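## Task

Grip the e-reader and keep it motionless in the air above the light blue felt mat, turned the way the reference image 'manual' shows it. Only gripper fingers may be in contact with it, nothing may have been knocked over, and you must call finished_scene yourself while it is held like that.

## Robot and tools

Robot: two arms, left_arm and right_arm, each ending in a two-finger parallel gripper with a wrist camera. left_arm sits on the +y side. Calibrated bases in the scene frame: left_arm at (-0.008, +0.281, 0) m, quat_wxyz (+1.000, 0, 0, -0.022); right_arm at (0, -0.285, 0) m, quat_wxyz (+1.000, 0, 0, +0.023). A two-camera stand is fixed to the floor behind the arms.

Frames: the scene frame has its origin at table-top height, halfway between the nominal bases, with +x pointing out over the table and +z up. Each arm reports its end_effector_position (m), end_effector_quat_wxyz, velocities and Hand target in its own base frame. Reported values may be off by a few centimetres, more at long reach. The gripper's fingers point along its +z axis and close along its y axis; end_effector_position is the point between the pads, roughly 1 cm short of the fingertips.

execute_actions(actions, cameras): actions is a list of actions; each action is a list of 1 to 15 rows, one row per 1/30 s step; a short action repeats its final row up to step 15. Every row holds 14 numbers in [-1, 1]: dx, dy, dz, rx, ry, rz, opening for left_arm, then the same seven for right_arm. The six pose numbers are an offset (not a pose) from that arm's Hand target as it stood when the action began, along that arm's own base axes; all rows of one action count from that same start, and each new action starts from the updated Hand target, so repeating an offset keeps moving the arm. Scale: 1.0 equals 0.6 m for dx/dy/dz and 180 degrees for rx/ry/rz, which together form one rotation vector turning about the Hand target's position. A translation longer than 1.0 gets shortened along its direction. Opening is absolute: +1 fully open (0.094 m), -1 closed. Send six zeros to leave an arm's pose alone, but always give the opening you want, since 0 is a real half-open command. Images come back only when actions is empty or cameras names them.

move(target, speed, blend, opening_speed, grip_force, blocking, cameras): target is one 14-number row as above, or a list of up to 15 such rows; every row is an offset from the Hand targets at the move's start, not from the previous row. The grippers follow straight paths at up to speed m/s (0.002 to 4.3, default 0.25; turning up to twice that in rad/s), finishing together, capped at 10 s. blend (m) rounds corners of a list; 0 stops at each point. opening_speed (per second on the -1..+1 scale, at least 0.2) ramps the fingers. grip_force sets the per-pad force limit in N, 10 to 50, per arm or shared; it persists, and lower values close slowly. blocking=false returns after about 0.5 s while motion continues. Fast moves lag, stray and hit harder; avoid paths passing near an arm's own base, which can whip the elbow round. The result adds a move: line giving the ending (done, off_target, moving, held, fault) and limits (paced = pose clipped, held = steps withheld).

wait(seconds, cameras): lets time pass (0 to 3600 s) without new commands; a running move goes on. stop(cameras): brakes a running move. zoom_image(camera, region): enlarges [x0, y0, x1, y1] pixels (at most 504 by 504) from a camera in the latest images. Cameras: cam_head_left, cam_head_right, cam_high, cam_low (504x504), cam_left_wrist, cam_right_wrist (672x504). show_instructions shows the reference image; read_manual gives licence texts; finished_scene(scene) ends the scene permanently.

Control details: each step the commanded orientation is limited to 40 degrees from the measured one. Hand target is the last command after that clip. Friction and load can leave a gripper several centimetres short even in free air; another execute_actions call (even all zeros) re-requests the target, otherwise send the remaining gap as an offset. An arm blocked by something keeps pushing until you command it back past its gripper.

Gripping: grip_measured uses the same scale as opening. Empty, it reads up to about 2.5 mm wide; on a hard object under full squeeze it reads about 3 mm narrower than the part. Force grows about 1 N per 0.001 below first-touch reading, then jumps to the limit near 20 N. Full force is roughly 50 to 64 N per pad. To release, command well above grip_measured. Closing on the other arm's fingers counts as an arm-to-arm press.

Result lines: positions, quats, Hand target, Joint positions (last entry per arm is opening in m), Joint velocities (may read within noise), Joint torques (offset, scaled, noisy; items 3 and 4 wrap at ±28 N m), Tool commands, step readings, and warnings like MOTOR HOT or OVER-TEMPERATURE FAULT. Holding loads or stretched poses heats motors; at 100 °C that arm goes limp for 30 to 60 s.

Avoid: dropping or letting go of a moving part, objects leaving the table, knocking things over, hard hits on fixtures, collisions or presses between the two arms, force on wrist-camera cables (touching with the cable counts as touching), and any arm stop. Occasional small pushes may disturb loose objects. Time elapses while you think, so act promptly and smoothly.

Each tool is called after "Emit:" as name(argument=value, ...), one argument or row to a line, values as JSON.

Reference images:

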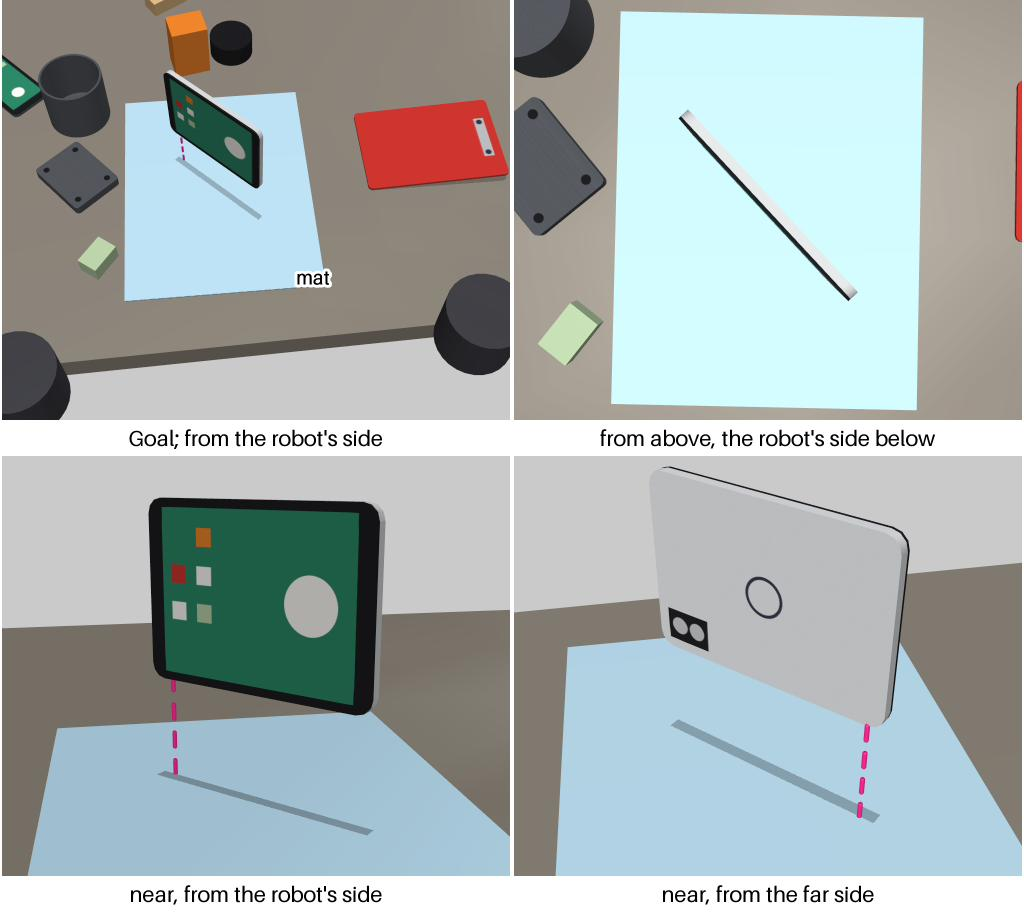

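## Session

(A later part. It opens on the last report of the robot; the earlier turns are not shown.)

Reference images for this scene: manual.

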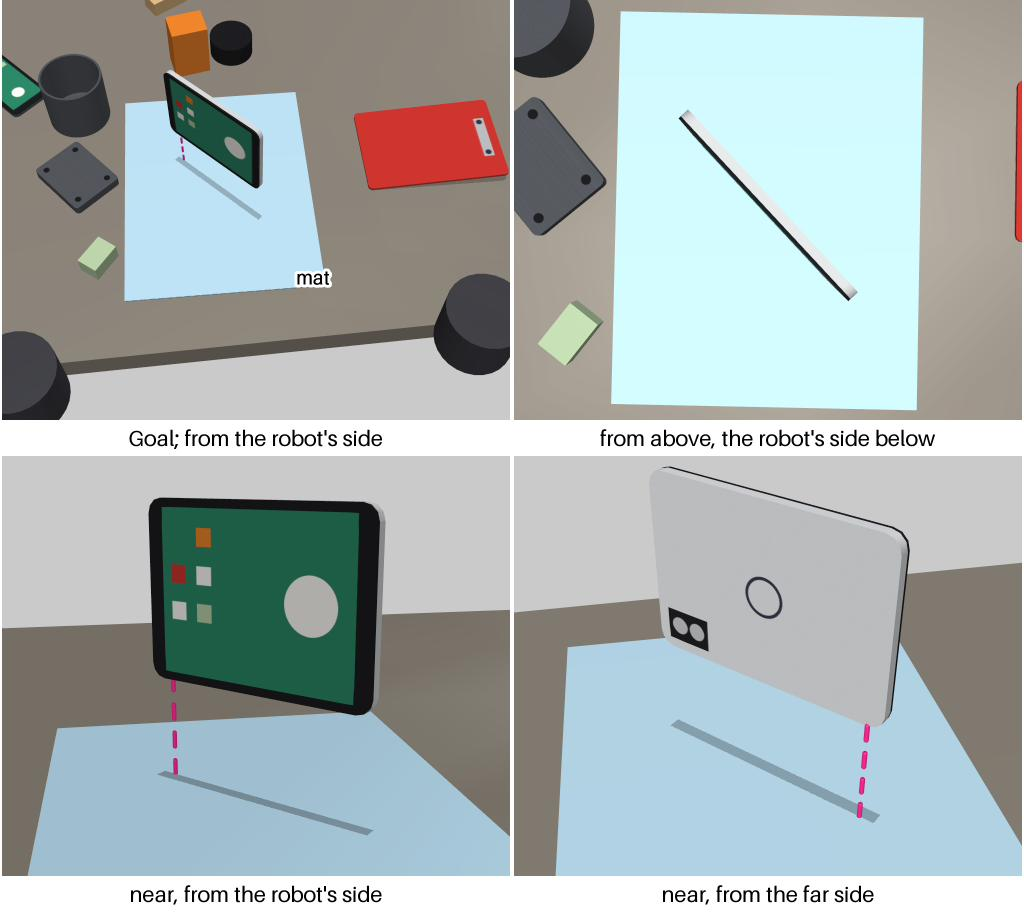

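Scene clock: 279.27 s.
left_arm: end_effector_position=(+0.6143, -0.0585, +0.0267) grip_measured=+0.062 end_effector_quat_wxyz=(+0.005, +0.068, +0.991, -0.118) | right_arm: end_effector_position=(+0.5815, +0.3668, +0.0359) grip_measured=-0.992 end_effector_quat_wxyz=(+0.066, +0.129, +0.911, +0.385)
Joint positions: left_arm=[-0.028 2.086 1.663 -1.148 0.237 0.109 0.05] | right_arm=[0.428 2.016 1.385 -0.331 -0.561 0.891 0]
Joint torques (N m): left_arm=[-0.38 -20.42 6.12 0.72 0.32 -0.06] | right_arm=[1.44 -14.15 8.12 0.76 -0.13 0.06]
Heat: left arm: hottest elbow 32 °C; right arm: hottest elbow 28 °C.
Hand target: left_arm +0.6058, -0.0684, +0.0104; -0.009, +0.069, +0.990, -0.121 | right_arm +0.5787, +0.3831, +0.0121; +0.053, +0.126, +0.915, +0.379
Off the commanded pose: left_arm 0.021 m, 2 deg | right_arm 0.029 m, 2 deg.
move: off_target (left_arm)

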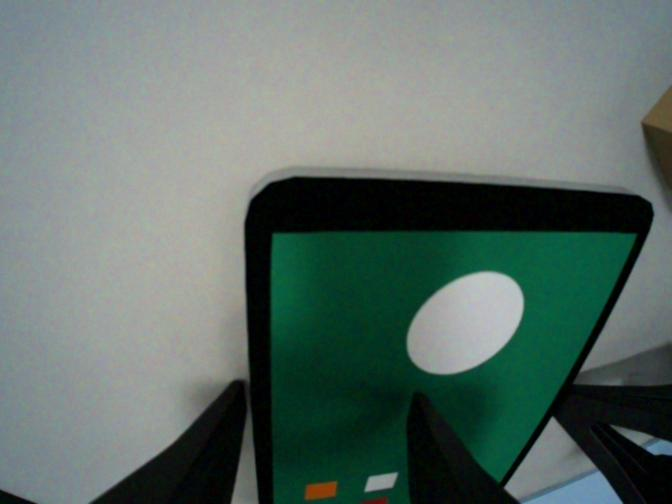

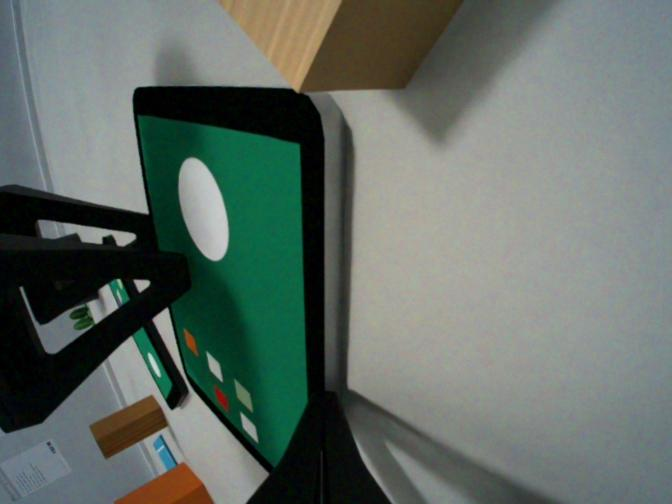

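Emit:
move(
  target=[-0.004,-0.05,0.0,0,0,0,0.064,0,0,0,0,0,0,-1],
  speed=0.06,
  cameras=["cam_left_wrist","cam_right_wrist"],
)

Scene clock: 280.87 s.
left_arm: end_effector_position=(+0.6153, -0.0626, +0.0263) grip_measured=+0.062 end_effector_quat_wxyz=(+0.008, +0.050, +0.992, -0.112) | right_arm: end_effector_position=(+0.5815, +0.3668, +0.0359) grip_measured=-0.992 end_effector_quat_wxyz=(+0.066, +0.129, +0.911, +0.385)
Joint positions: left_arm=[-0.038 2.082 1.656 -1.132 0.225 0.061 0.05] | right_arm=[0.428 2.016 1.385 -0.331 -0.561 0.891 0]
Joint torques (N m): left_arm=[-2.67 -20.48 5.93 0.64 0.74 -0.11] | right_arm=[1.49 -14.1 8.14 0.73 -0.13 0.06]
Heat: left arm: hottest elbow 32 °C; right arm: hottest elbow 28 °C.
Hand target: left_arm +0.6035, -0.0984, +0.0103; -0.009, +0.069, +0.990, -0.121 | right_arm +0.5787, +0.3831, +0.0121; +0.053, +0.126, +0.915, +0.379
Off the commanded pose: left_arm 0.041 m, 3 deg | right_arm 0.029 m, 2 deg.
move: off_target (left_arm)

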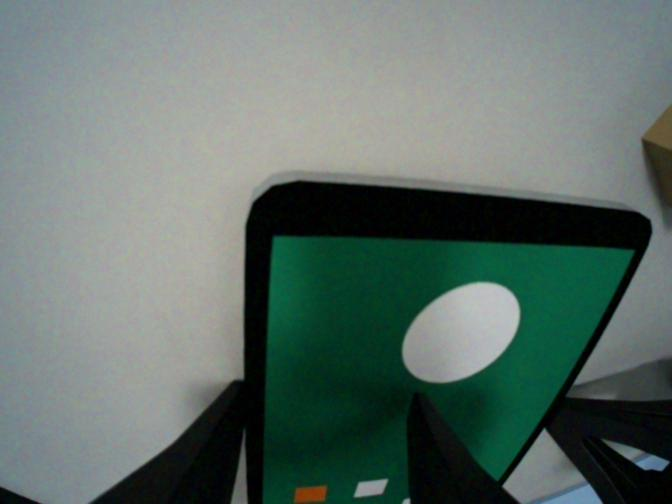

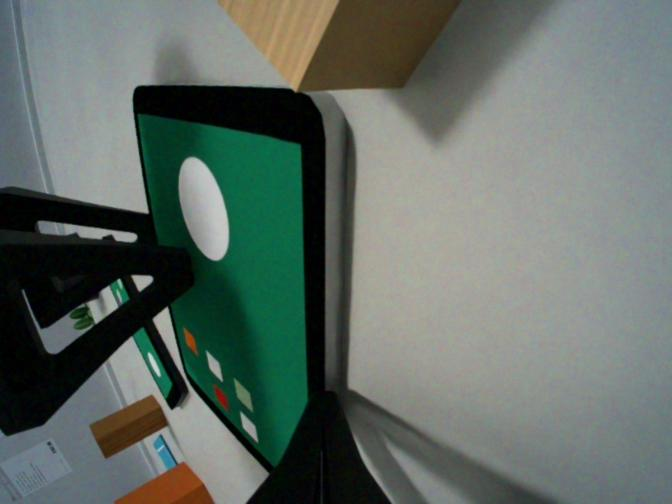

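Emit:
move(
  target=[0,-0.012,0.08,0,0,0,0.064,0,0,0,0,0,0,-1],
  speed=0.06,
  cameras=["cam_left_wrist","cam_right_wrist"],
)

Scene clock: 282.50 s.
left_arm: end_effector_position=(+0.6013, -0.0616, +0.0390) grip_measured=+0.063 end_effector_quat_wxyz=(-0.015, +0.043, +0.993, -0.108) | right_arm: end_effector_position=(+0.5815, +0.3668, +0.0359) grip_measured=-0.992 end_effector_quat_wxyz=(+0.066, +0.129, +0.911, +0.385)
Joint positions: left_arm=[-0.039 2.06 1.656 -1.198 0.217 0.05 0.05] | right_arm=[0.428 2.016 1.385 -0.331 -0.561 0.891 0]
Joint torques (N m): left_arm=[-3.84 -23.18 9.55 -0.51 1.13 -0.11] | right_arm=[1.44 -14.04 8.06 0.73 -0.14 0.06]
Heat: left arm: hottest elbow 33 °C; right arm: hottest elbow 28 °C.
Hand target: left_arm +0.6035, -0.1056, +0.0584; -0.009, +0.069, +0.990, -0.121 | right_arm +0.5786, +0.3832, +0.0121; +0.053, +0.126, +0.915, +0.379
Off the commanded pose: left_arm 0.048 m, 3 deg | right_arm 0.029 m, 2 deg.
move: off_target (left_arm)

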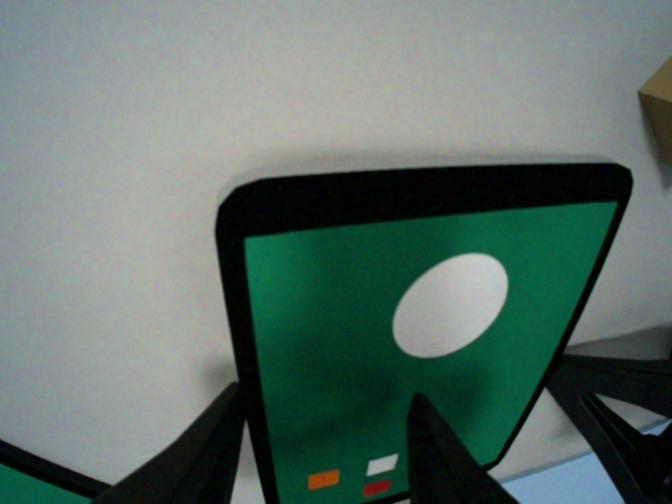

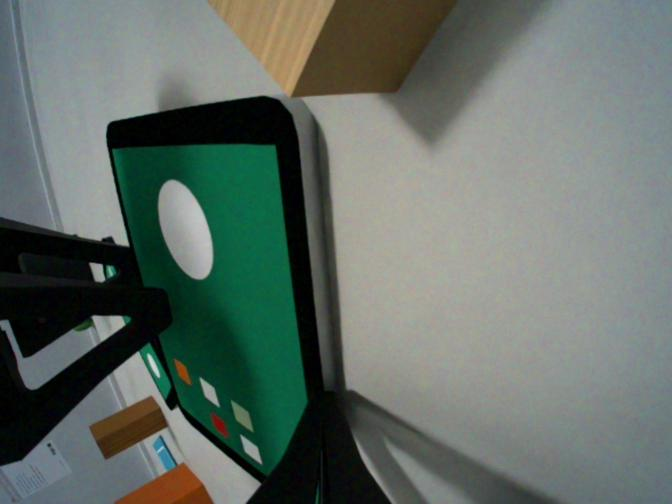

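Emit:
move(
  target=[0,-0.005,0.045,-0.077,0.0108,0,0.064,0,0,0,0,0,0,-1],
  speed=0.05,
  cameras=["cam_left_wrist","cam_right_wrist"],
)

Scene clock: 286.00 s.
left_arm: end_effector_position=(+0.5975, -0.0669, +0.0706) grip_measured=+0.063 end_effector_quat_wxyz=(-0.021, +0.034, +0.974, -0.222) | right_arm: end_effector_position=(+0.5843, +0.3624, +0.0358) grip_measured=-0.992 end_effector_quat_wxyz=(+0.068, +0.133, +0.911, +0.384)
Joint positions: left_arm=[0.014 2.045 1.683 -1.277 0.446 0.1 0.05] | right_arm=[0.421 2.016 1.385 -0.331 -0.559 0.891 0]
Joint torques (N m): left_arm=[-3.43 -21.89 10.44 -0.51 1.74 0.11] | right_arm=[2.14 -14.21 8.06 0.72 -0.19 0.06]
Heat: left arm: hottest elbow 33 °C; right arm: hottest elbow 27 °C.
Hand target: left_arm +0.6034, -0.1087, +0.0852; -0.017, +0.068, +0.968, -0.241 | right_arm +0.5787, +0.3831, +0.0121; +0.053, +0.126, +0.915, +0.379
Off the commanded pose: left_arm 0.045 m, 4 deg | right_arm 0.032 m, 2 deg.
move: off_target (left_arm)

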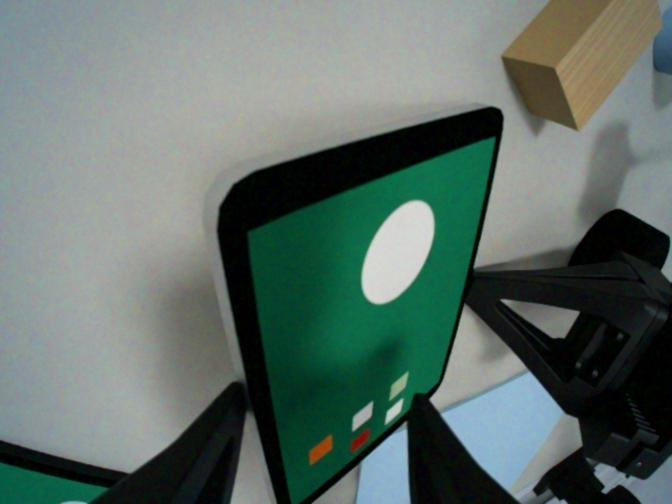

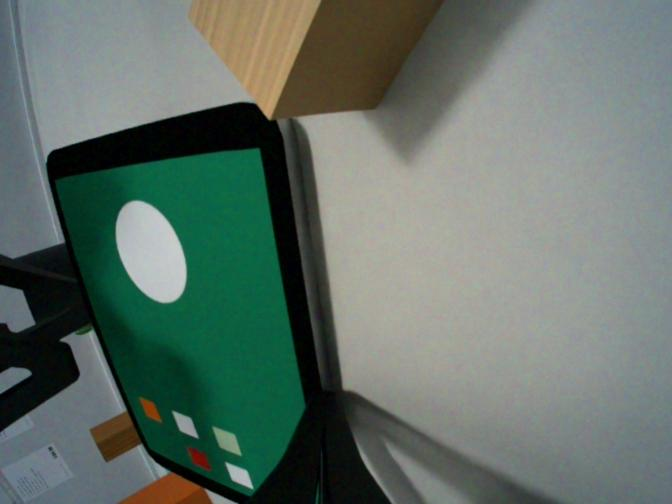

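Emit:
zoom_image(
  camera="cam_left_wrist",
  region=[150, 300, 400, 504],
)

Scaled by 2.016 from the camera's image (finer frame: 960x720).

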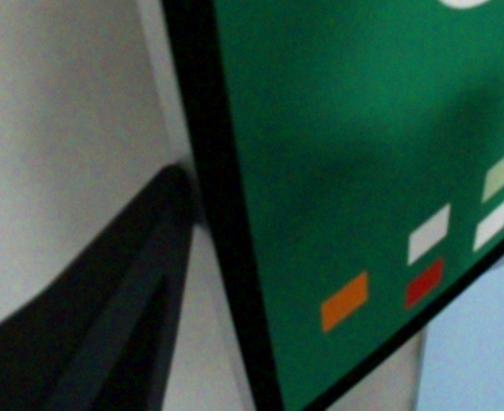

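Emit:
move(
  target=[0.02,-0.012,0.04,-0.066,0.0093,0,0.064,0,0,0,0,0,0,-1],
  speed=0.05,
  cameras=["cam_left_wrist","cam_right_wrist"],
)

Emit:
zoom_image(
  camera="cam_left_wrist",
  region=[150, 300, 400, 504],
)

Scene clock: 289.23 s.
left_arm: end_effector_position=(+0.5965, -0.1190, +0.0978) grip_measured=+0.063 end_effector_quat_wxyz=(-0.043, +0.059, +0.938, -0.338) | right_arm: end_effector_position=(+0.5839, +0.3628, +0.0346) grip_measured=-0.992 end_effector_quat_wxyz=(+0.067, +0.133, +0.912, +0.383)
Joint positions: left_arm=[-0.015 2.083 1.755 -1.388 0.683 0.162 0.05] | right_arm=[0.422 2.018 1.385 -0.331 -0.557 0.891 0]
Joint torques (N m): left_arm=[1.79 -20.6 12.23 -0.16 0.63 0.13] | right_arm=[2.02 -14.33 8.08 0.73 -0.29 0.06]
Heat: left arm: hottest elbow 34 °C; right arm: hottest elbow 27 °C.
Hand target: left_arm +0.6154, -0.1158, +0.1092; -0.024, +0.066, +0.938, -0.341 | right_arm +0.5786, +0.3833, +0.0121; +0.053, +0.126, +0.915, +0.379
Off the commanded pose: left_arm 0.022 m, 2 deg | right_arm 0.031 m, 2 deg.
move: off_target (left_arm)

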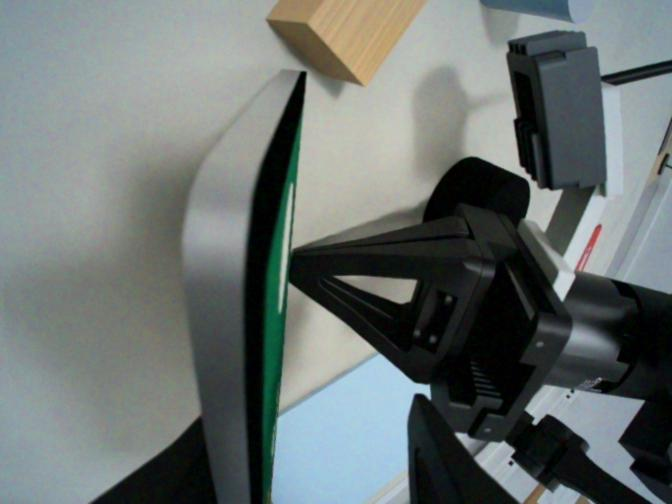

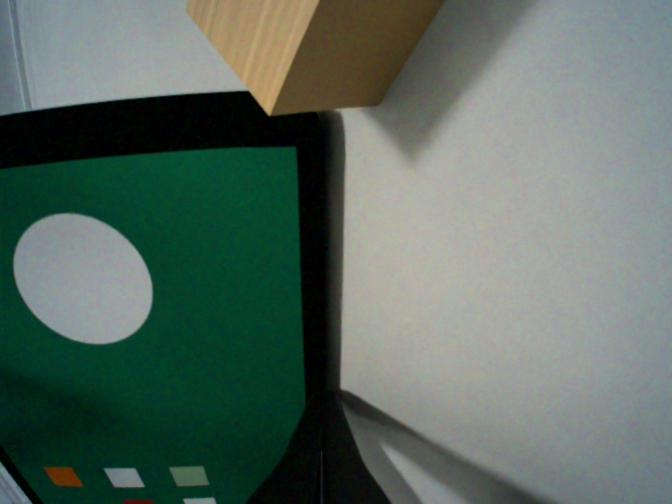

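Scaled by 2.016 from the camera's image (finer frame: 960x720).

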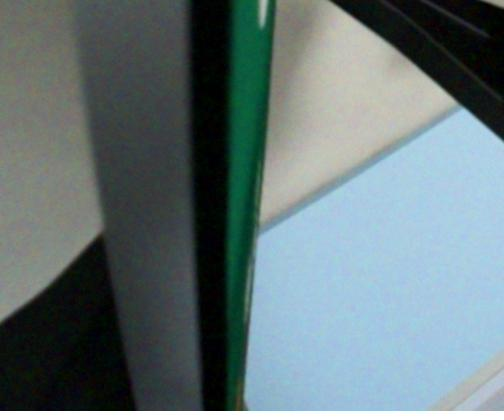

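Emit:
move(
  target=[0,0,0,0,0,0,-1,0,0,0,0,0,0,-1],
  grip_force=[25,50],
  cameras=["cam_left_wrist","cam_right_wrist","cam_high"],
)

Scene clock: 293.73 s.
left_arm: end_effector_position=(+0.5982, -0.1042, +0.0915) grip_measured=-0.792 end_effector_quat_wxyz=(-0.040, +0.062, +0.941, -0.331) | right_arm: end_effector_position=(+0.5841, +0.3626, +0.0346) grip_measured=-0.992 end_effector_quat_wxyz=(+0.068, +0.133, +0.912, +0.383)
Joint positions: left_arm=[0.006 2.09 1.755 -1.388 0.665 0.191 0.01] | right_arm=[0.422 2.018 1.385 -0.331 -0.556 0.891 0]
Joint torques (N m): left_arm=[-0.09 -21.36 12.07 -0.27 1.32 -0.13] | right_arm=[1.96 -14.39 8.12 0.75 -0.32 0.06]
Heat: left arm: hottest elbow 35 °C; right arm: hottest elbow 27 °C.
Hand target: left_arm +0.6153, -0.1159, +0.1094; -0.024, +0.066, +0.938, -0.341 | right_arm +0.5787, +0.3831, +0.0121; +0.053, +0.126, +0.915, +0.379
Off the commanded pose: left_arm 0.027 m, 2 deg | right_arm 0.031 m, 2 deg.
grip_force (N): 25, 50
move: done
Images, in order (width x height): cam_high 504x504, cam_left_wrist 672x504, cam_right_wrist 672x504.

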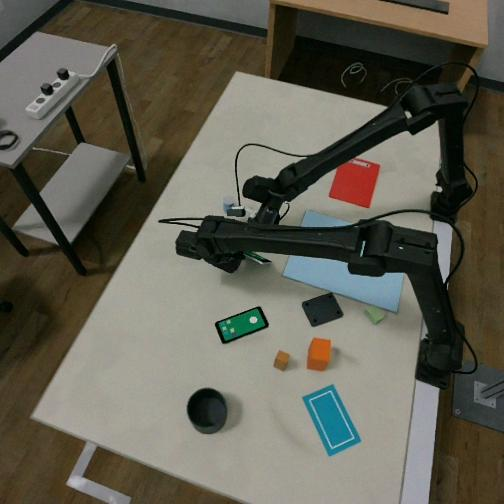

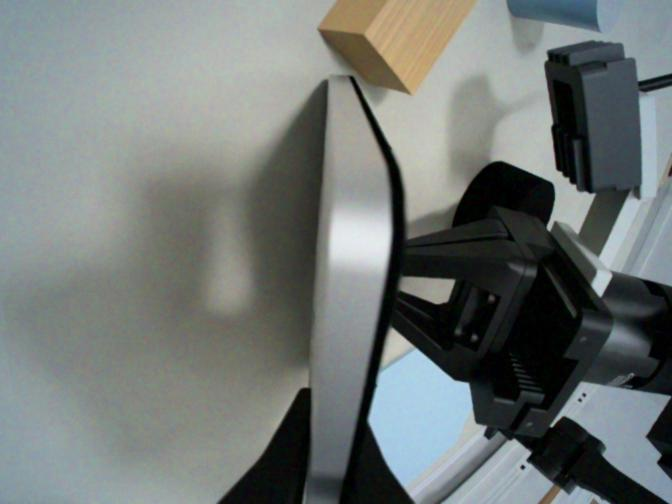

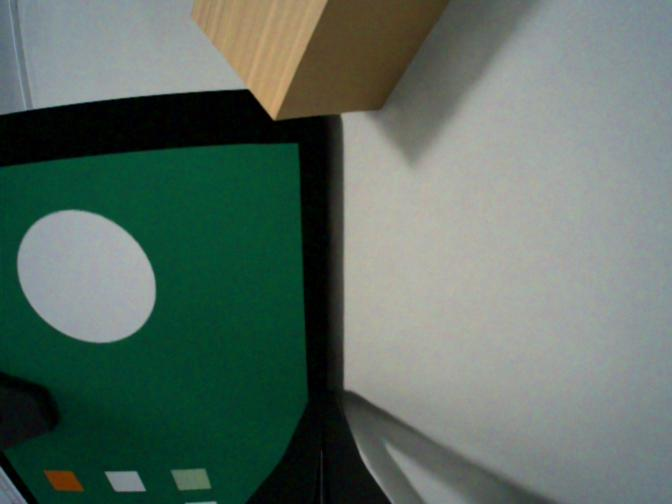

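Emit:
move(
  target=[0,0,0,0,0,0,-1,-0.032,-0.138,0.18,0,0,0,-1],
  speed=0.1,
  grip_force=[50,50],
  cameras=["cam_left_wrist","cam_right_wrist"],
)

Scene clock: 296.40 s.
left_arm: end_effector_position=(+0.5980, -0.1074, +0.0915) grip_measured=-0.826 end_effector_quat_wxyz=(-0.043, +0.056, +0.938, -0.338) | right_arm: end_effector_position=(+0.5623, +0.3079, +0.1230) grip_measured=-0.992 end_effector_quat_wxyz=(+0.057, +0.124, +0.914, +0.383)
Joint positions: left_arm=[0.004 2.093 1.755 -1.389 0.681 0.18 0.008] | right_arm=[0.344 1.821 1.354 -0.566 -0.617 0.788 0]
Joint torques (N m): left_arm=[0.32 -21.6 12.03 -0.32 0.73 -0.04] | right_arm=[-1.61 -16.32 6.45 -0.08 -0.49 -0.11]
Heat: left arm: hottest elbow 35 °C; right arm: hottest elbow 27 °C.
Hand target: left_arm +0.6154, -0.1158, +0.1093; -0.024, +0.066, +0.938, -0.341 | right_arm +0.5594, +0.3003, +0.1199; +0.053, +0.126, +0.915, +0.379
Off the commanded pose: left_arm 0.026 m, 2 deg | right_arm 0.009 m, 1 deg.
move: done

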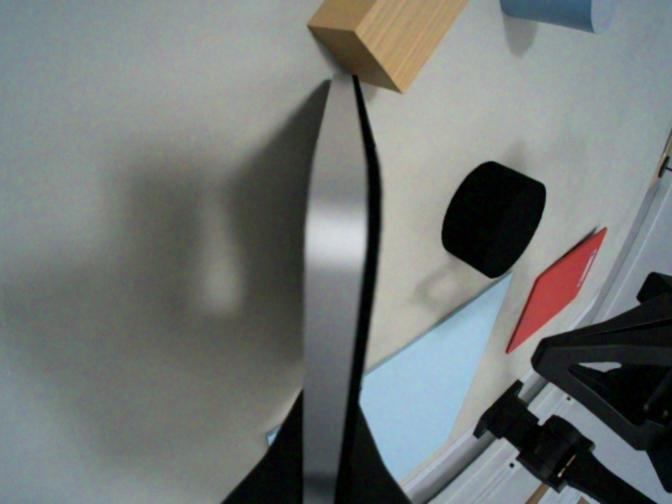

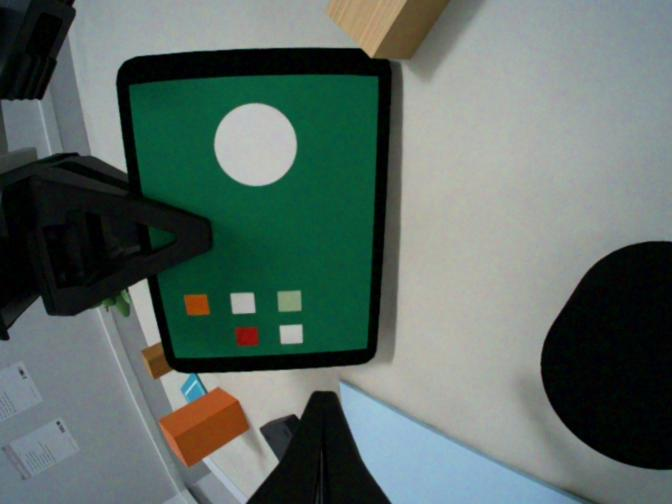

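Emit:
move(
  target=[
    [0,0,0.25,0,0,0,-1,-0.1,-0.25,0.167,0,0,0,-1],
    [-0.083,-0.05,0.333,0.22,-0.0309,0,-1,-0.3,-0.55,0.25,0,0,0,-1],
  ],
  speed=0.12,
  blend=0.02,
  cameras=["all"],
)

Scene clock: 303.27 s.
left_arm: end_effector_position=(+0.5647, -0.1410, +0.2777) grip_measured=-0.826 end_effector_quat_wxyz=(+0.011, +0.070, +0.997, -0.003) | right_arm: end_effector_position=(+0.3805, -0.0259, +0.2634) grip_measured=-0.992 end_effector_quat_wxyz=(+0.045, +0.128, +0.914, +0.382)
Joint positions: left_arm=[-0.243 1.869 2.008 -1.687 0.003 -0.103 0.008] | right_arm=[-0.393 1.363 1.216 -1.559 -0.78 -0.17 0]
Joint torques (N m): left_arm=[0.26 -22.01 11.37 -0.03 -0.17 -0.08] | right_arm=[-1.61 -9.82 7.94 -1.01 -0.47 -0.11]
Heat: left arm: hottest elbow 37 °C; right arm: hottest elbow 27 °C.
Hand target: left_arm +0.5656, -0.1458, +0.3092; +0.000, +0.070, +0.998, +0.000 | right_arm +0.3794, -0.0297, +0.2700; +0.053, +0.126, +0.915, +0.379
Off the commanded pose: left_arm 0.032 m, 1 deg | right_arm 0.008 m, 1 deg.
joint sent to its limit (left arm) — joint 4 (wrist pitch), lower limit. The joint targets are off in orientation, not in position.
move: off_target (left_arm)

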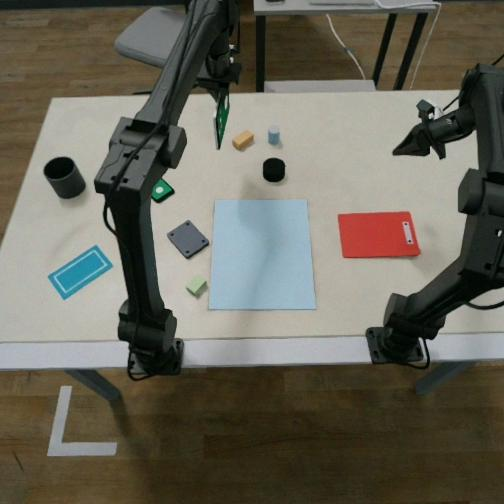

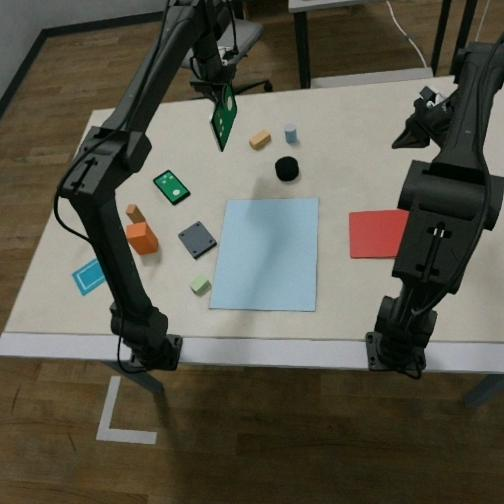

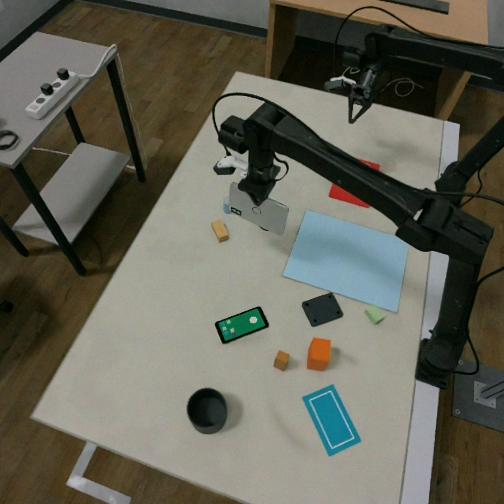

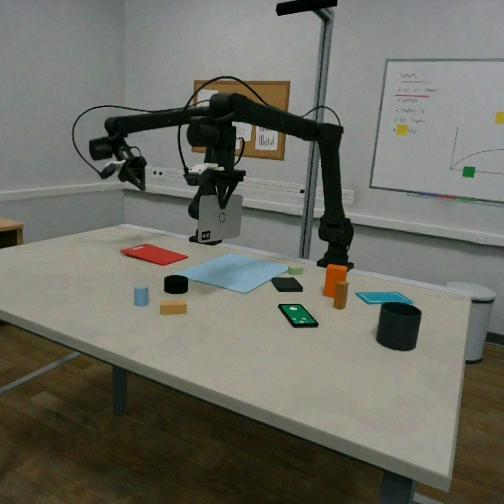

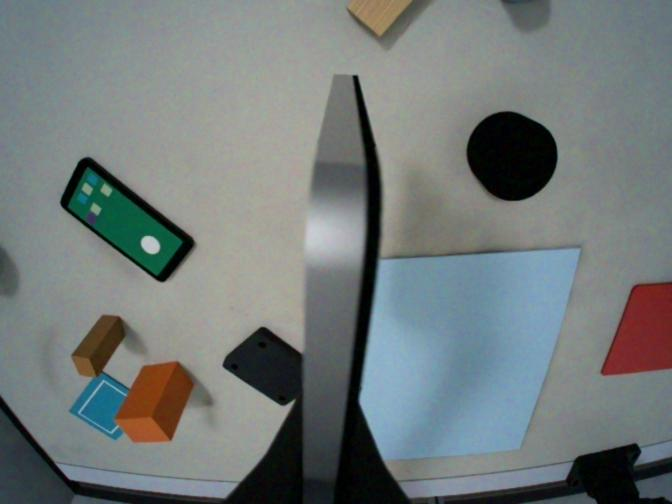

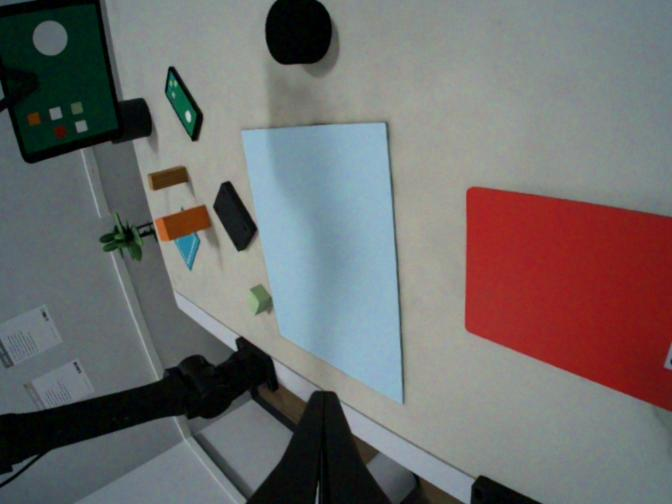

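Emit:
move(
  target=[
    [-0.243,-0.14,-0.049,0,0,-0.35,-1,0,0,0,0,0,0,-1],
    [-0.509,-0.199,-0.199,0,0,-0.7056,-1,0,0,0,0,0,0,-1],
  ],
  speed=0.2,
  blend=0.03,
  cameras=["all"],
)

Scene clock: 310.33 s.
left_arm: end_effector_position=(+0.2622, -0.2630, +0.1837) grip_measured=-0.826 end_effector_quat_wxyz=(-0.012, +0.920, +0.391, -0.005) | right_arm: end_effector_position=(+0.3805, -0.0259, +0.2634) grip_measured=-0.992 end_effector_quat_wxyz=(+0.045, +0.128, +0.914, +0.382)
Joint positions: left_arm=[-0.786 1.35 1.13 -1.378 0 1.553 0.008] | right_arm=[-0.393 1.363 1.216 -1.559 -0.78 -0.171 0]
Joint torques (N m): left_arm=[0.79 -11.93 7.79 0.49 0 0.12] | right_arm=[-1.55 -9.82 7.97 -1.01 -0.47 -0.1]
Heat: left arm: hottest elbow 36 °C; right arm: hottest elbow 27 °C.
Hand target: left_arm +0.2602, -0.2652, +0.1898; +0.000, +0.924, +0.383, +0.000 | right_arm +0.3794, -0.0297, +0.2700; +0.053, +0.126, +0.915, +0.379
Off the commanded pose: left_arm 0.007 m, 2 deg | right_arm 0.008 m, 1 deg.
move: done

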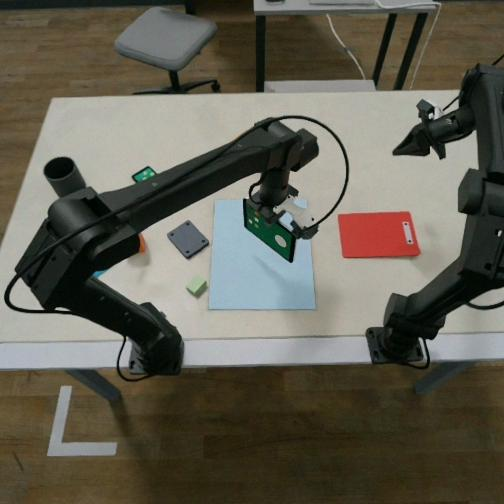

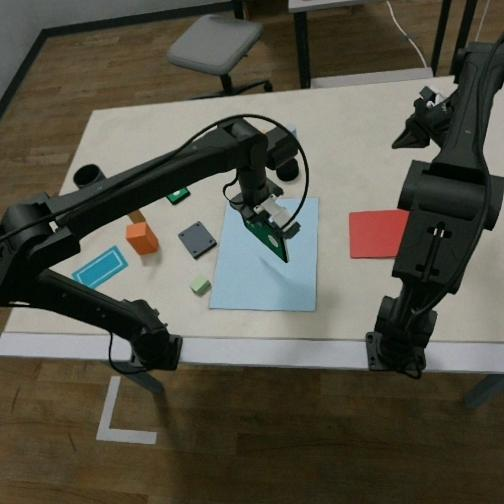

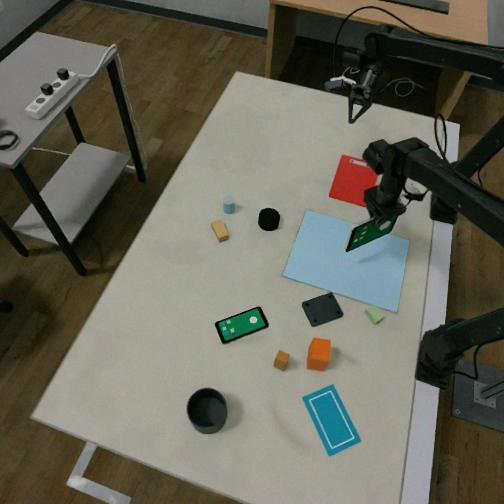

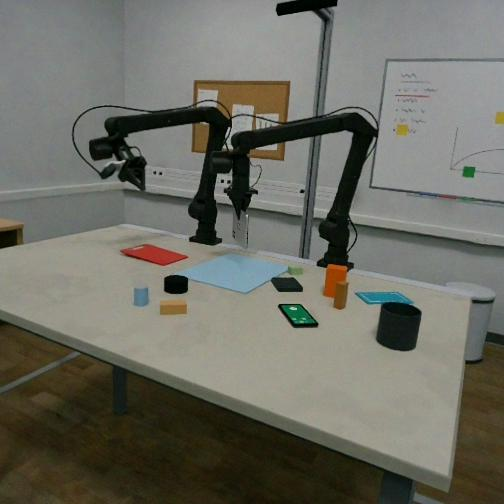

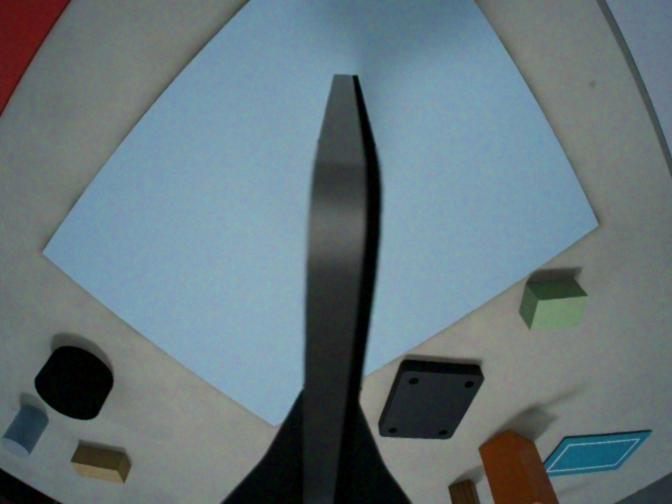

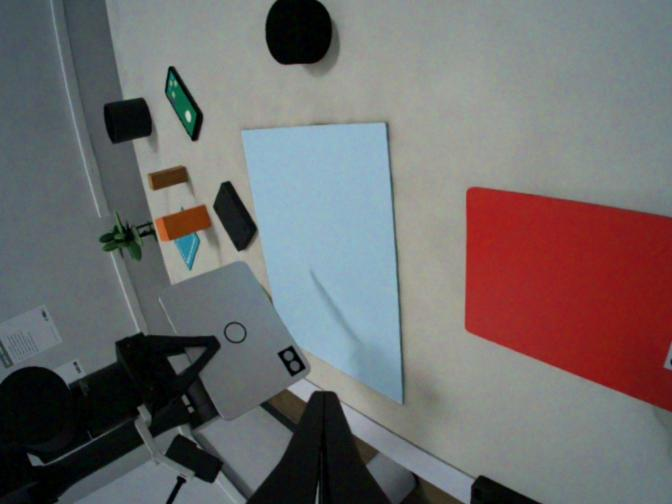

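Emit:
zoom_image(
  camera="cam_head_left",
  region=[190, 150, 350, 320],
)

Emit:
zoom_image(
  camera="cam_high",
  region=[270, 140, 450, 320],
)

Emit:
zoom_image(
  camera="cam_low",
  region=[150, 130, 330, 310],
)

Emit:
zoom_image(
  camera="cam_right_wrist",
  region=[80, 220, 420, 480],
)

Scaled by 2.965.

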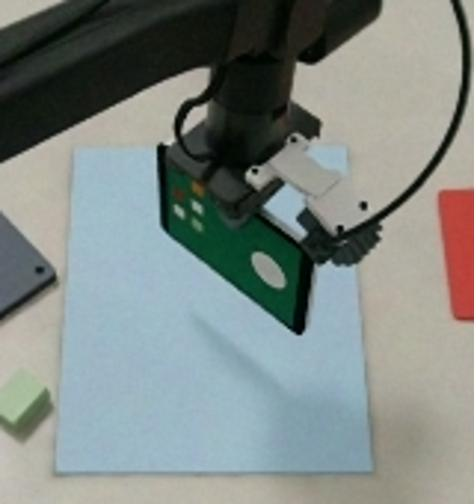

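Scaled by 2.800.

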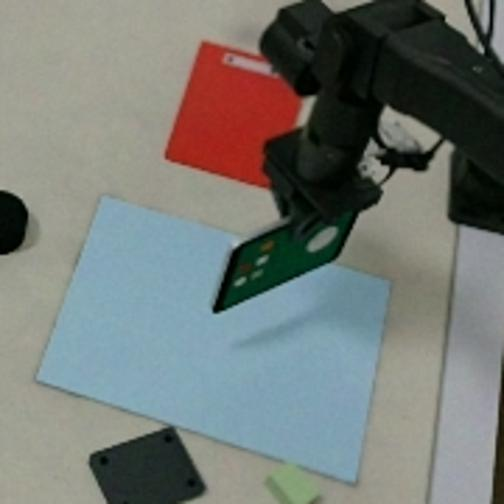

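Scaled by 2.800.

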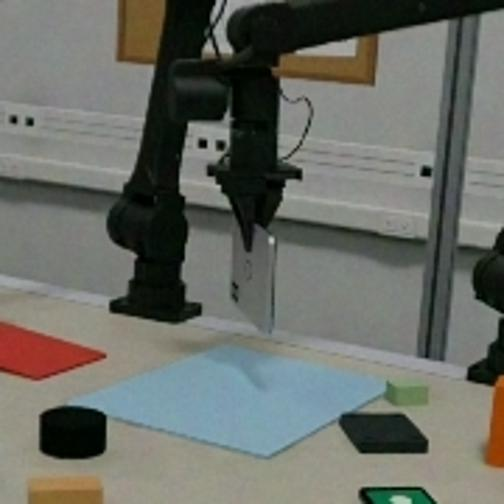

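Scaled by 1.482 from the camera's image (finer frame: 960x720).

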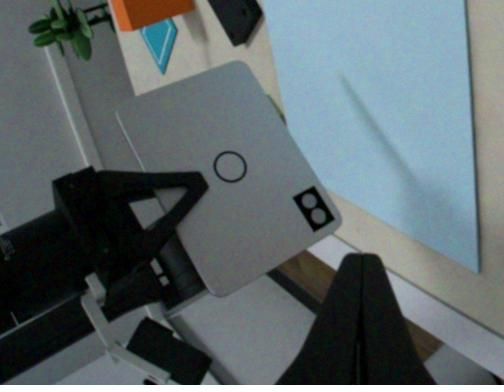

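Emit:
move(
  target=[0,0,-0.02,-0.0059,-0.0059,-0.0057,-1,0,0,0,0,0,0,-1],
  speed=0.06,
  cameras=["cam_head_left","cam_head_right","cam_low"],
)

Scene clock: 313.63 s.
left_arm: end_effector_position=(+0.2617, -0.2625, +0.1713) grip_measured=-0.826 end_effector_quat_wxyz=(-0.001, +0.924, +0.383, -0.001) | right_arm: end_effector_position=(+0.3805, -0.0259, +0.2634) grip_measured=-0.992 end_effector_quat_wxyz=(+0.045, +0.128, +0.914, +0.382)
Joint positions: left_arm=[-0.786 1.34 1.088 -1.32 0 1.571 0.008] | right_arm=[-0.393 1.363 1.216 -1.559 -0.78 -0.171 0]
Joint torques (N m): left_arm=[-0.03 -11.58 7.87 0.54 -0.02 0.04] | right_arm=[-1.55 -9.82 7.95 -0.98 -0.48 -0.1]
Heat: left arm: hottest elbow 36 °C; right arm: hottest elbow 27 °C.
Hand target: left_arm +0.2602, -0.2652, +0.1778; +0.012, +0.927, +0.374, +0.005 | right_arm +0.3794, -0.0297, +0.2700; +0.053, +0.126, +0.915, +0.379
Off the commanded pose: left_arm 0.007 m, 2 deg | right_arm 0.008 m, 1 deg.
move: done

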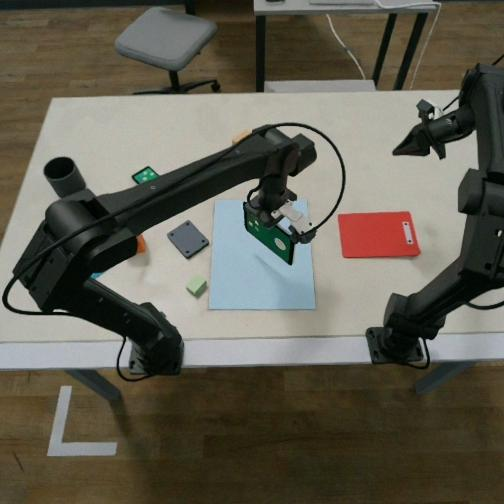

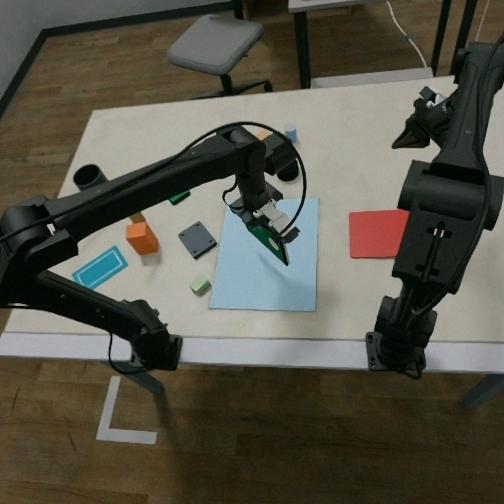

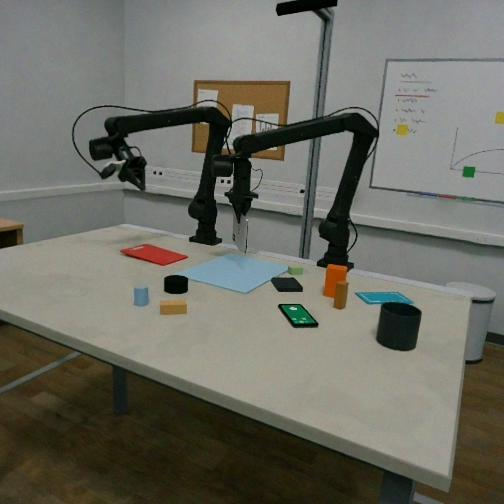

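Emit:
finished_scene(
  scene=2,
)

The scene is finished: the task was done.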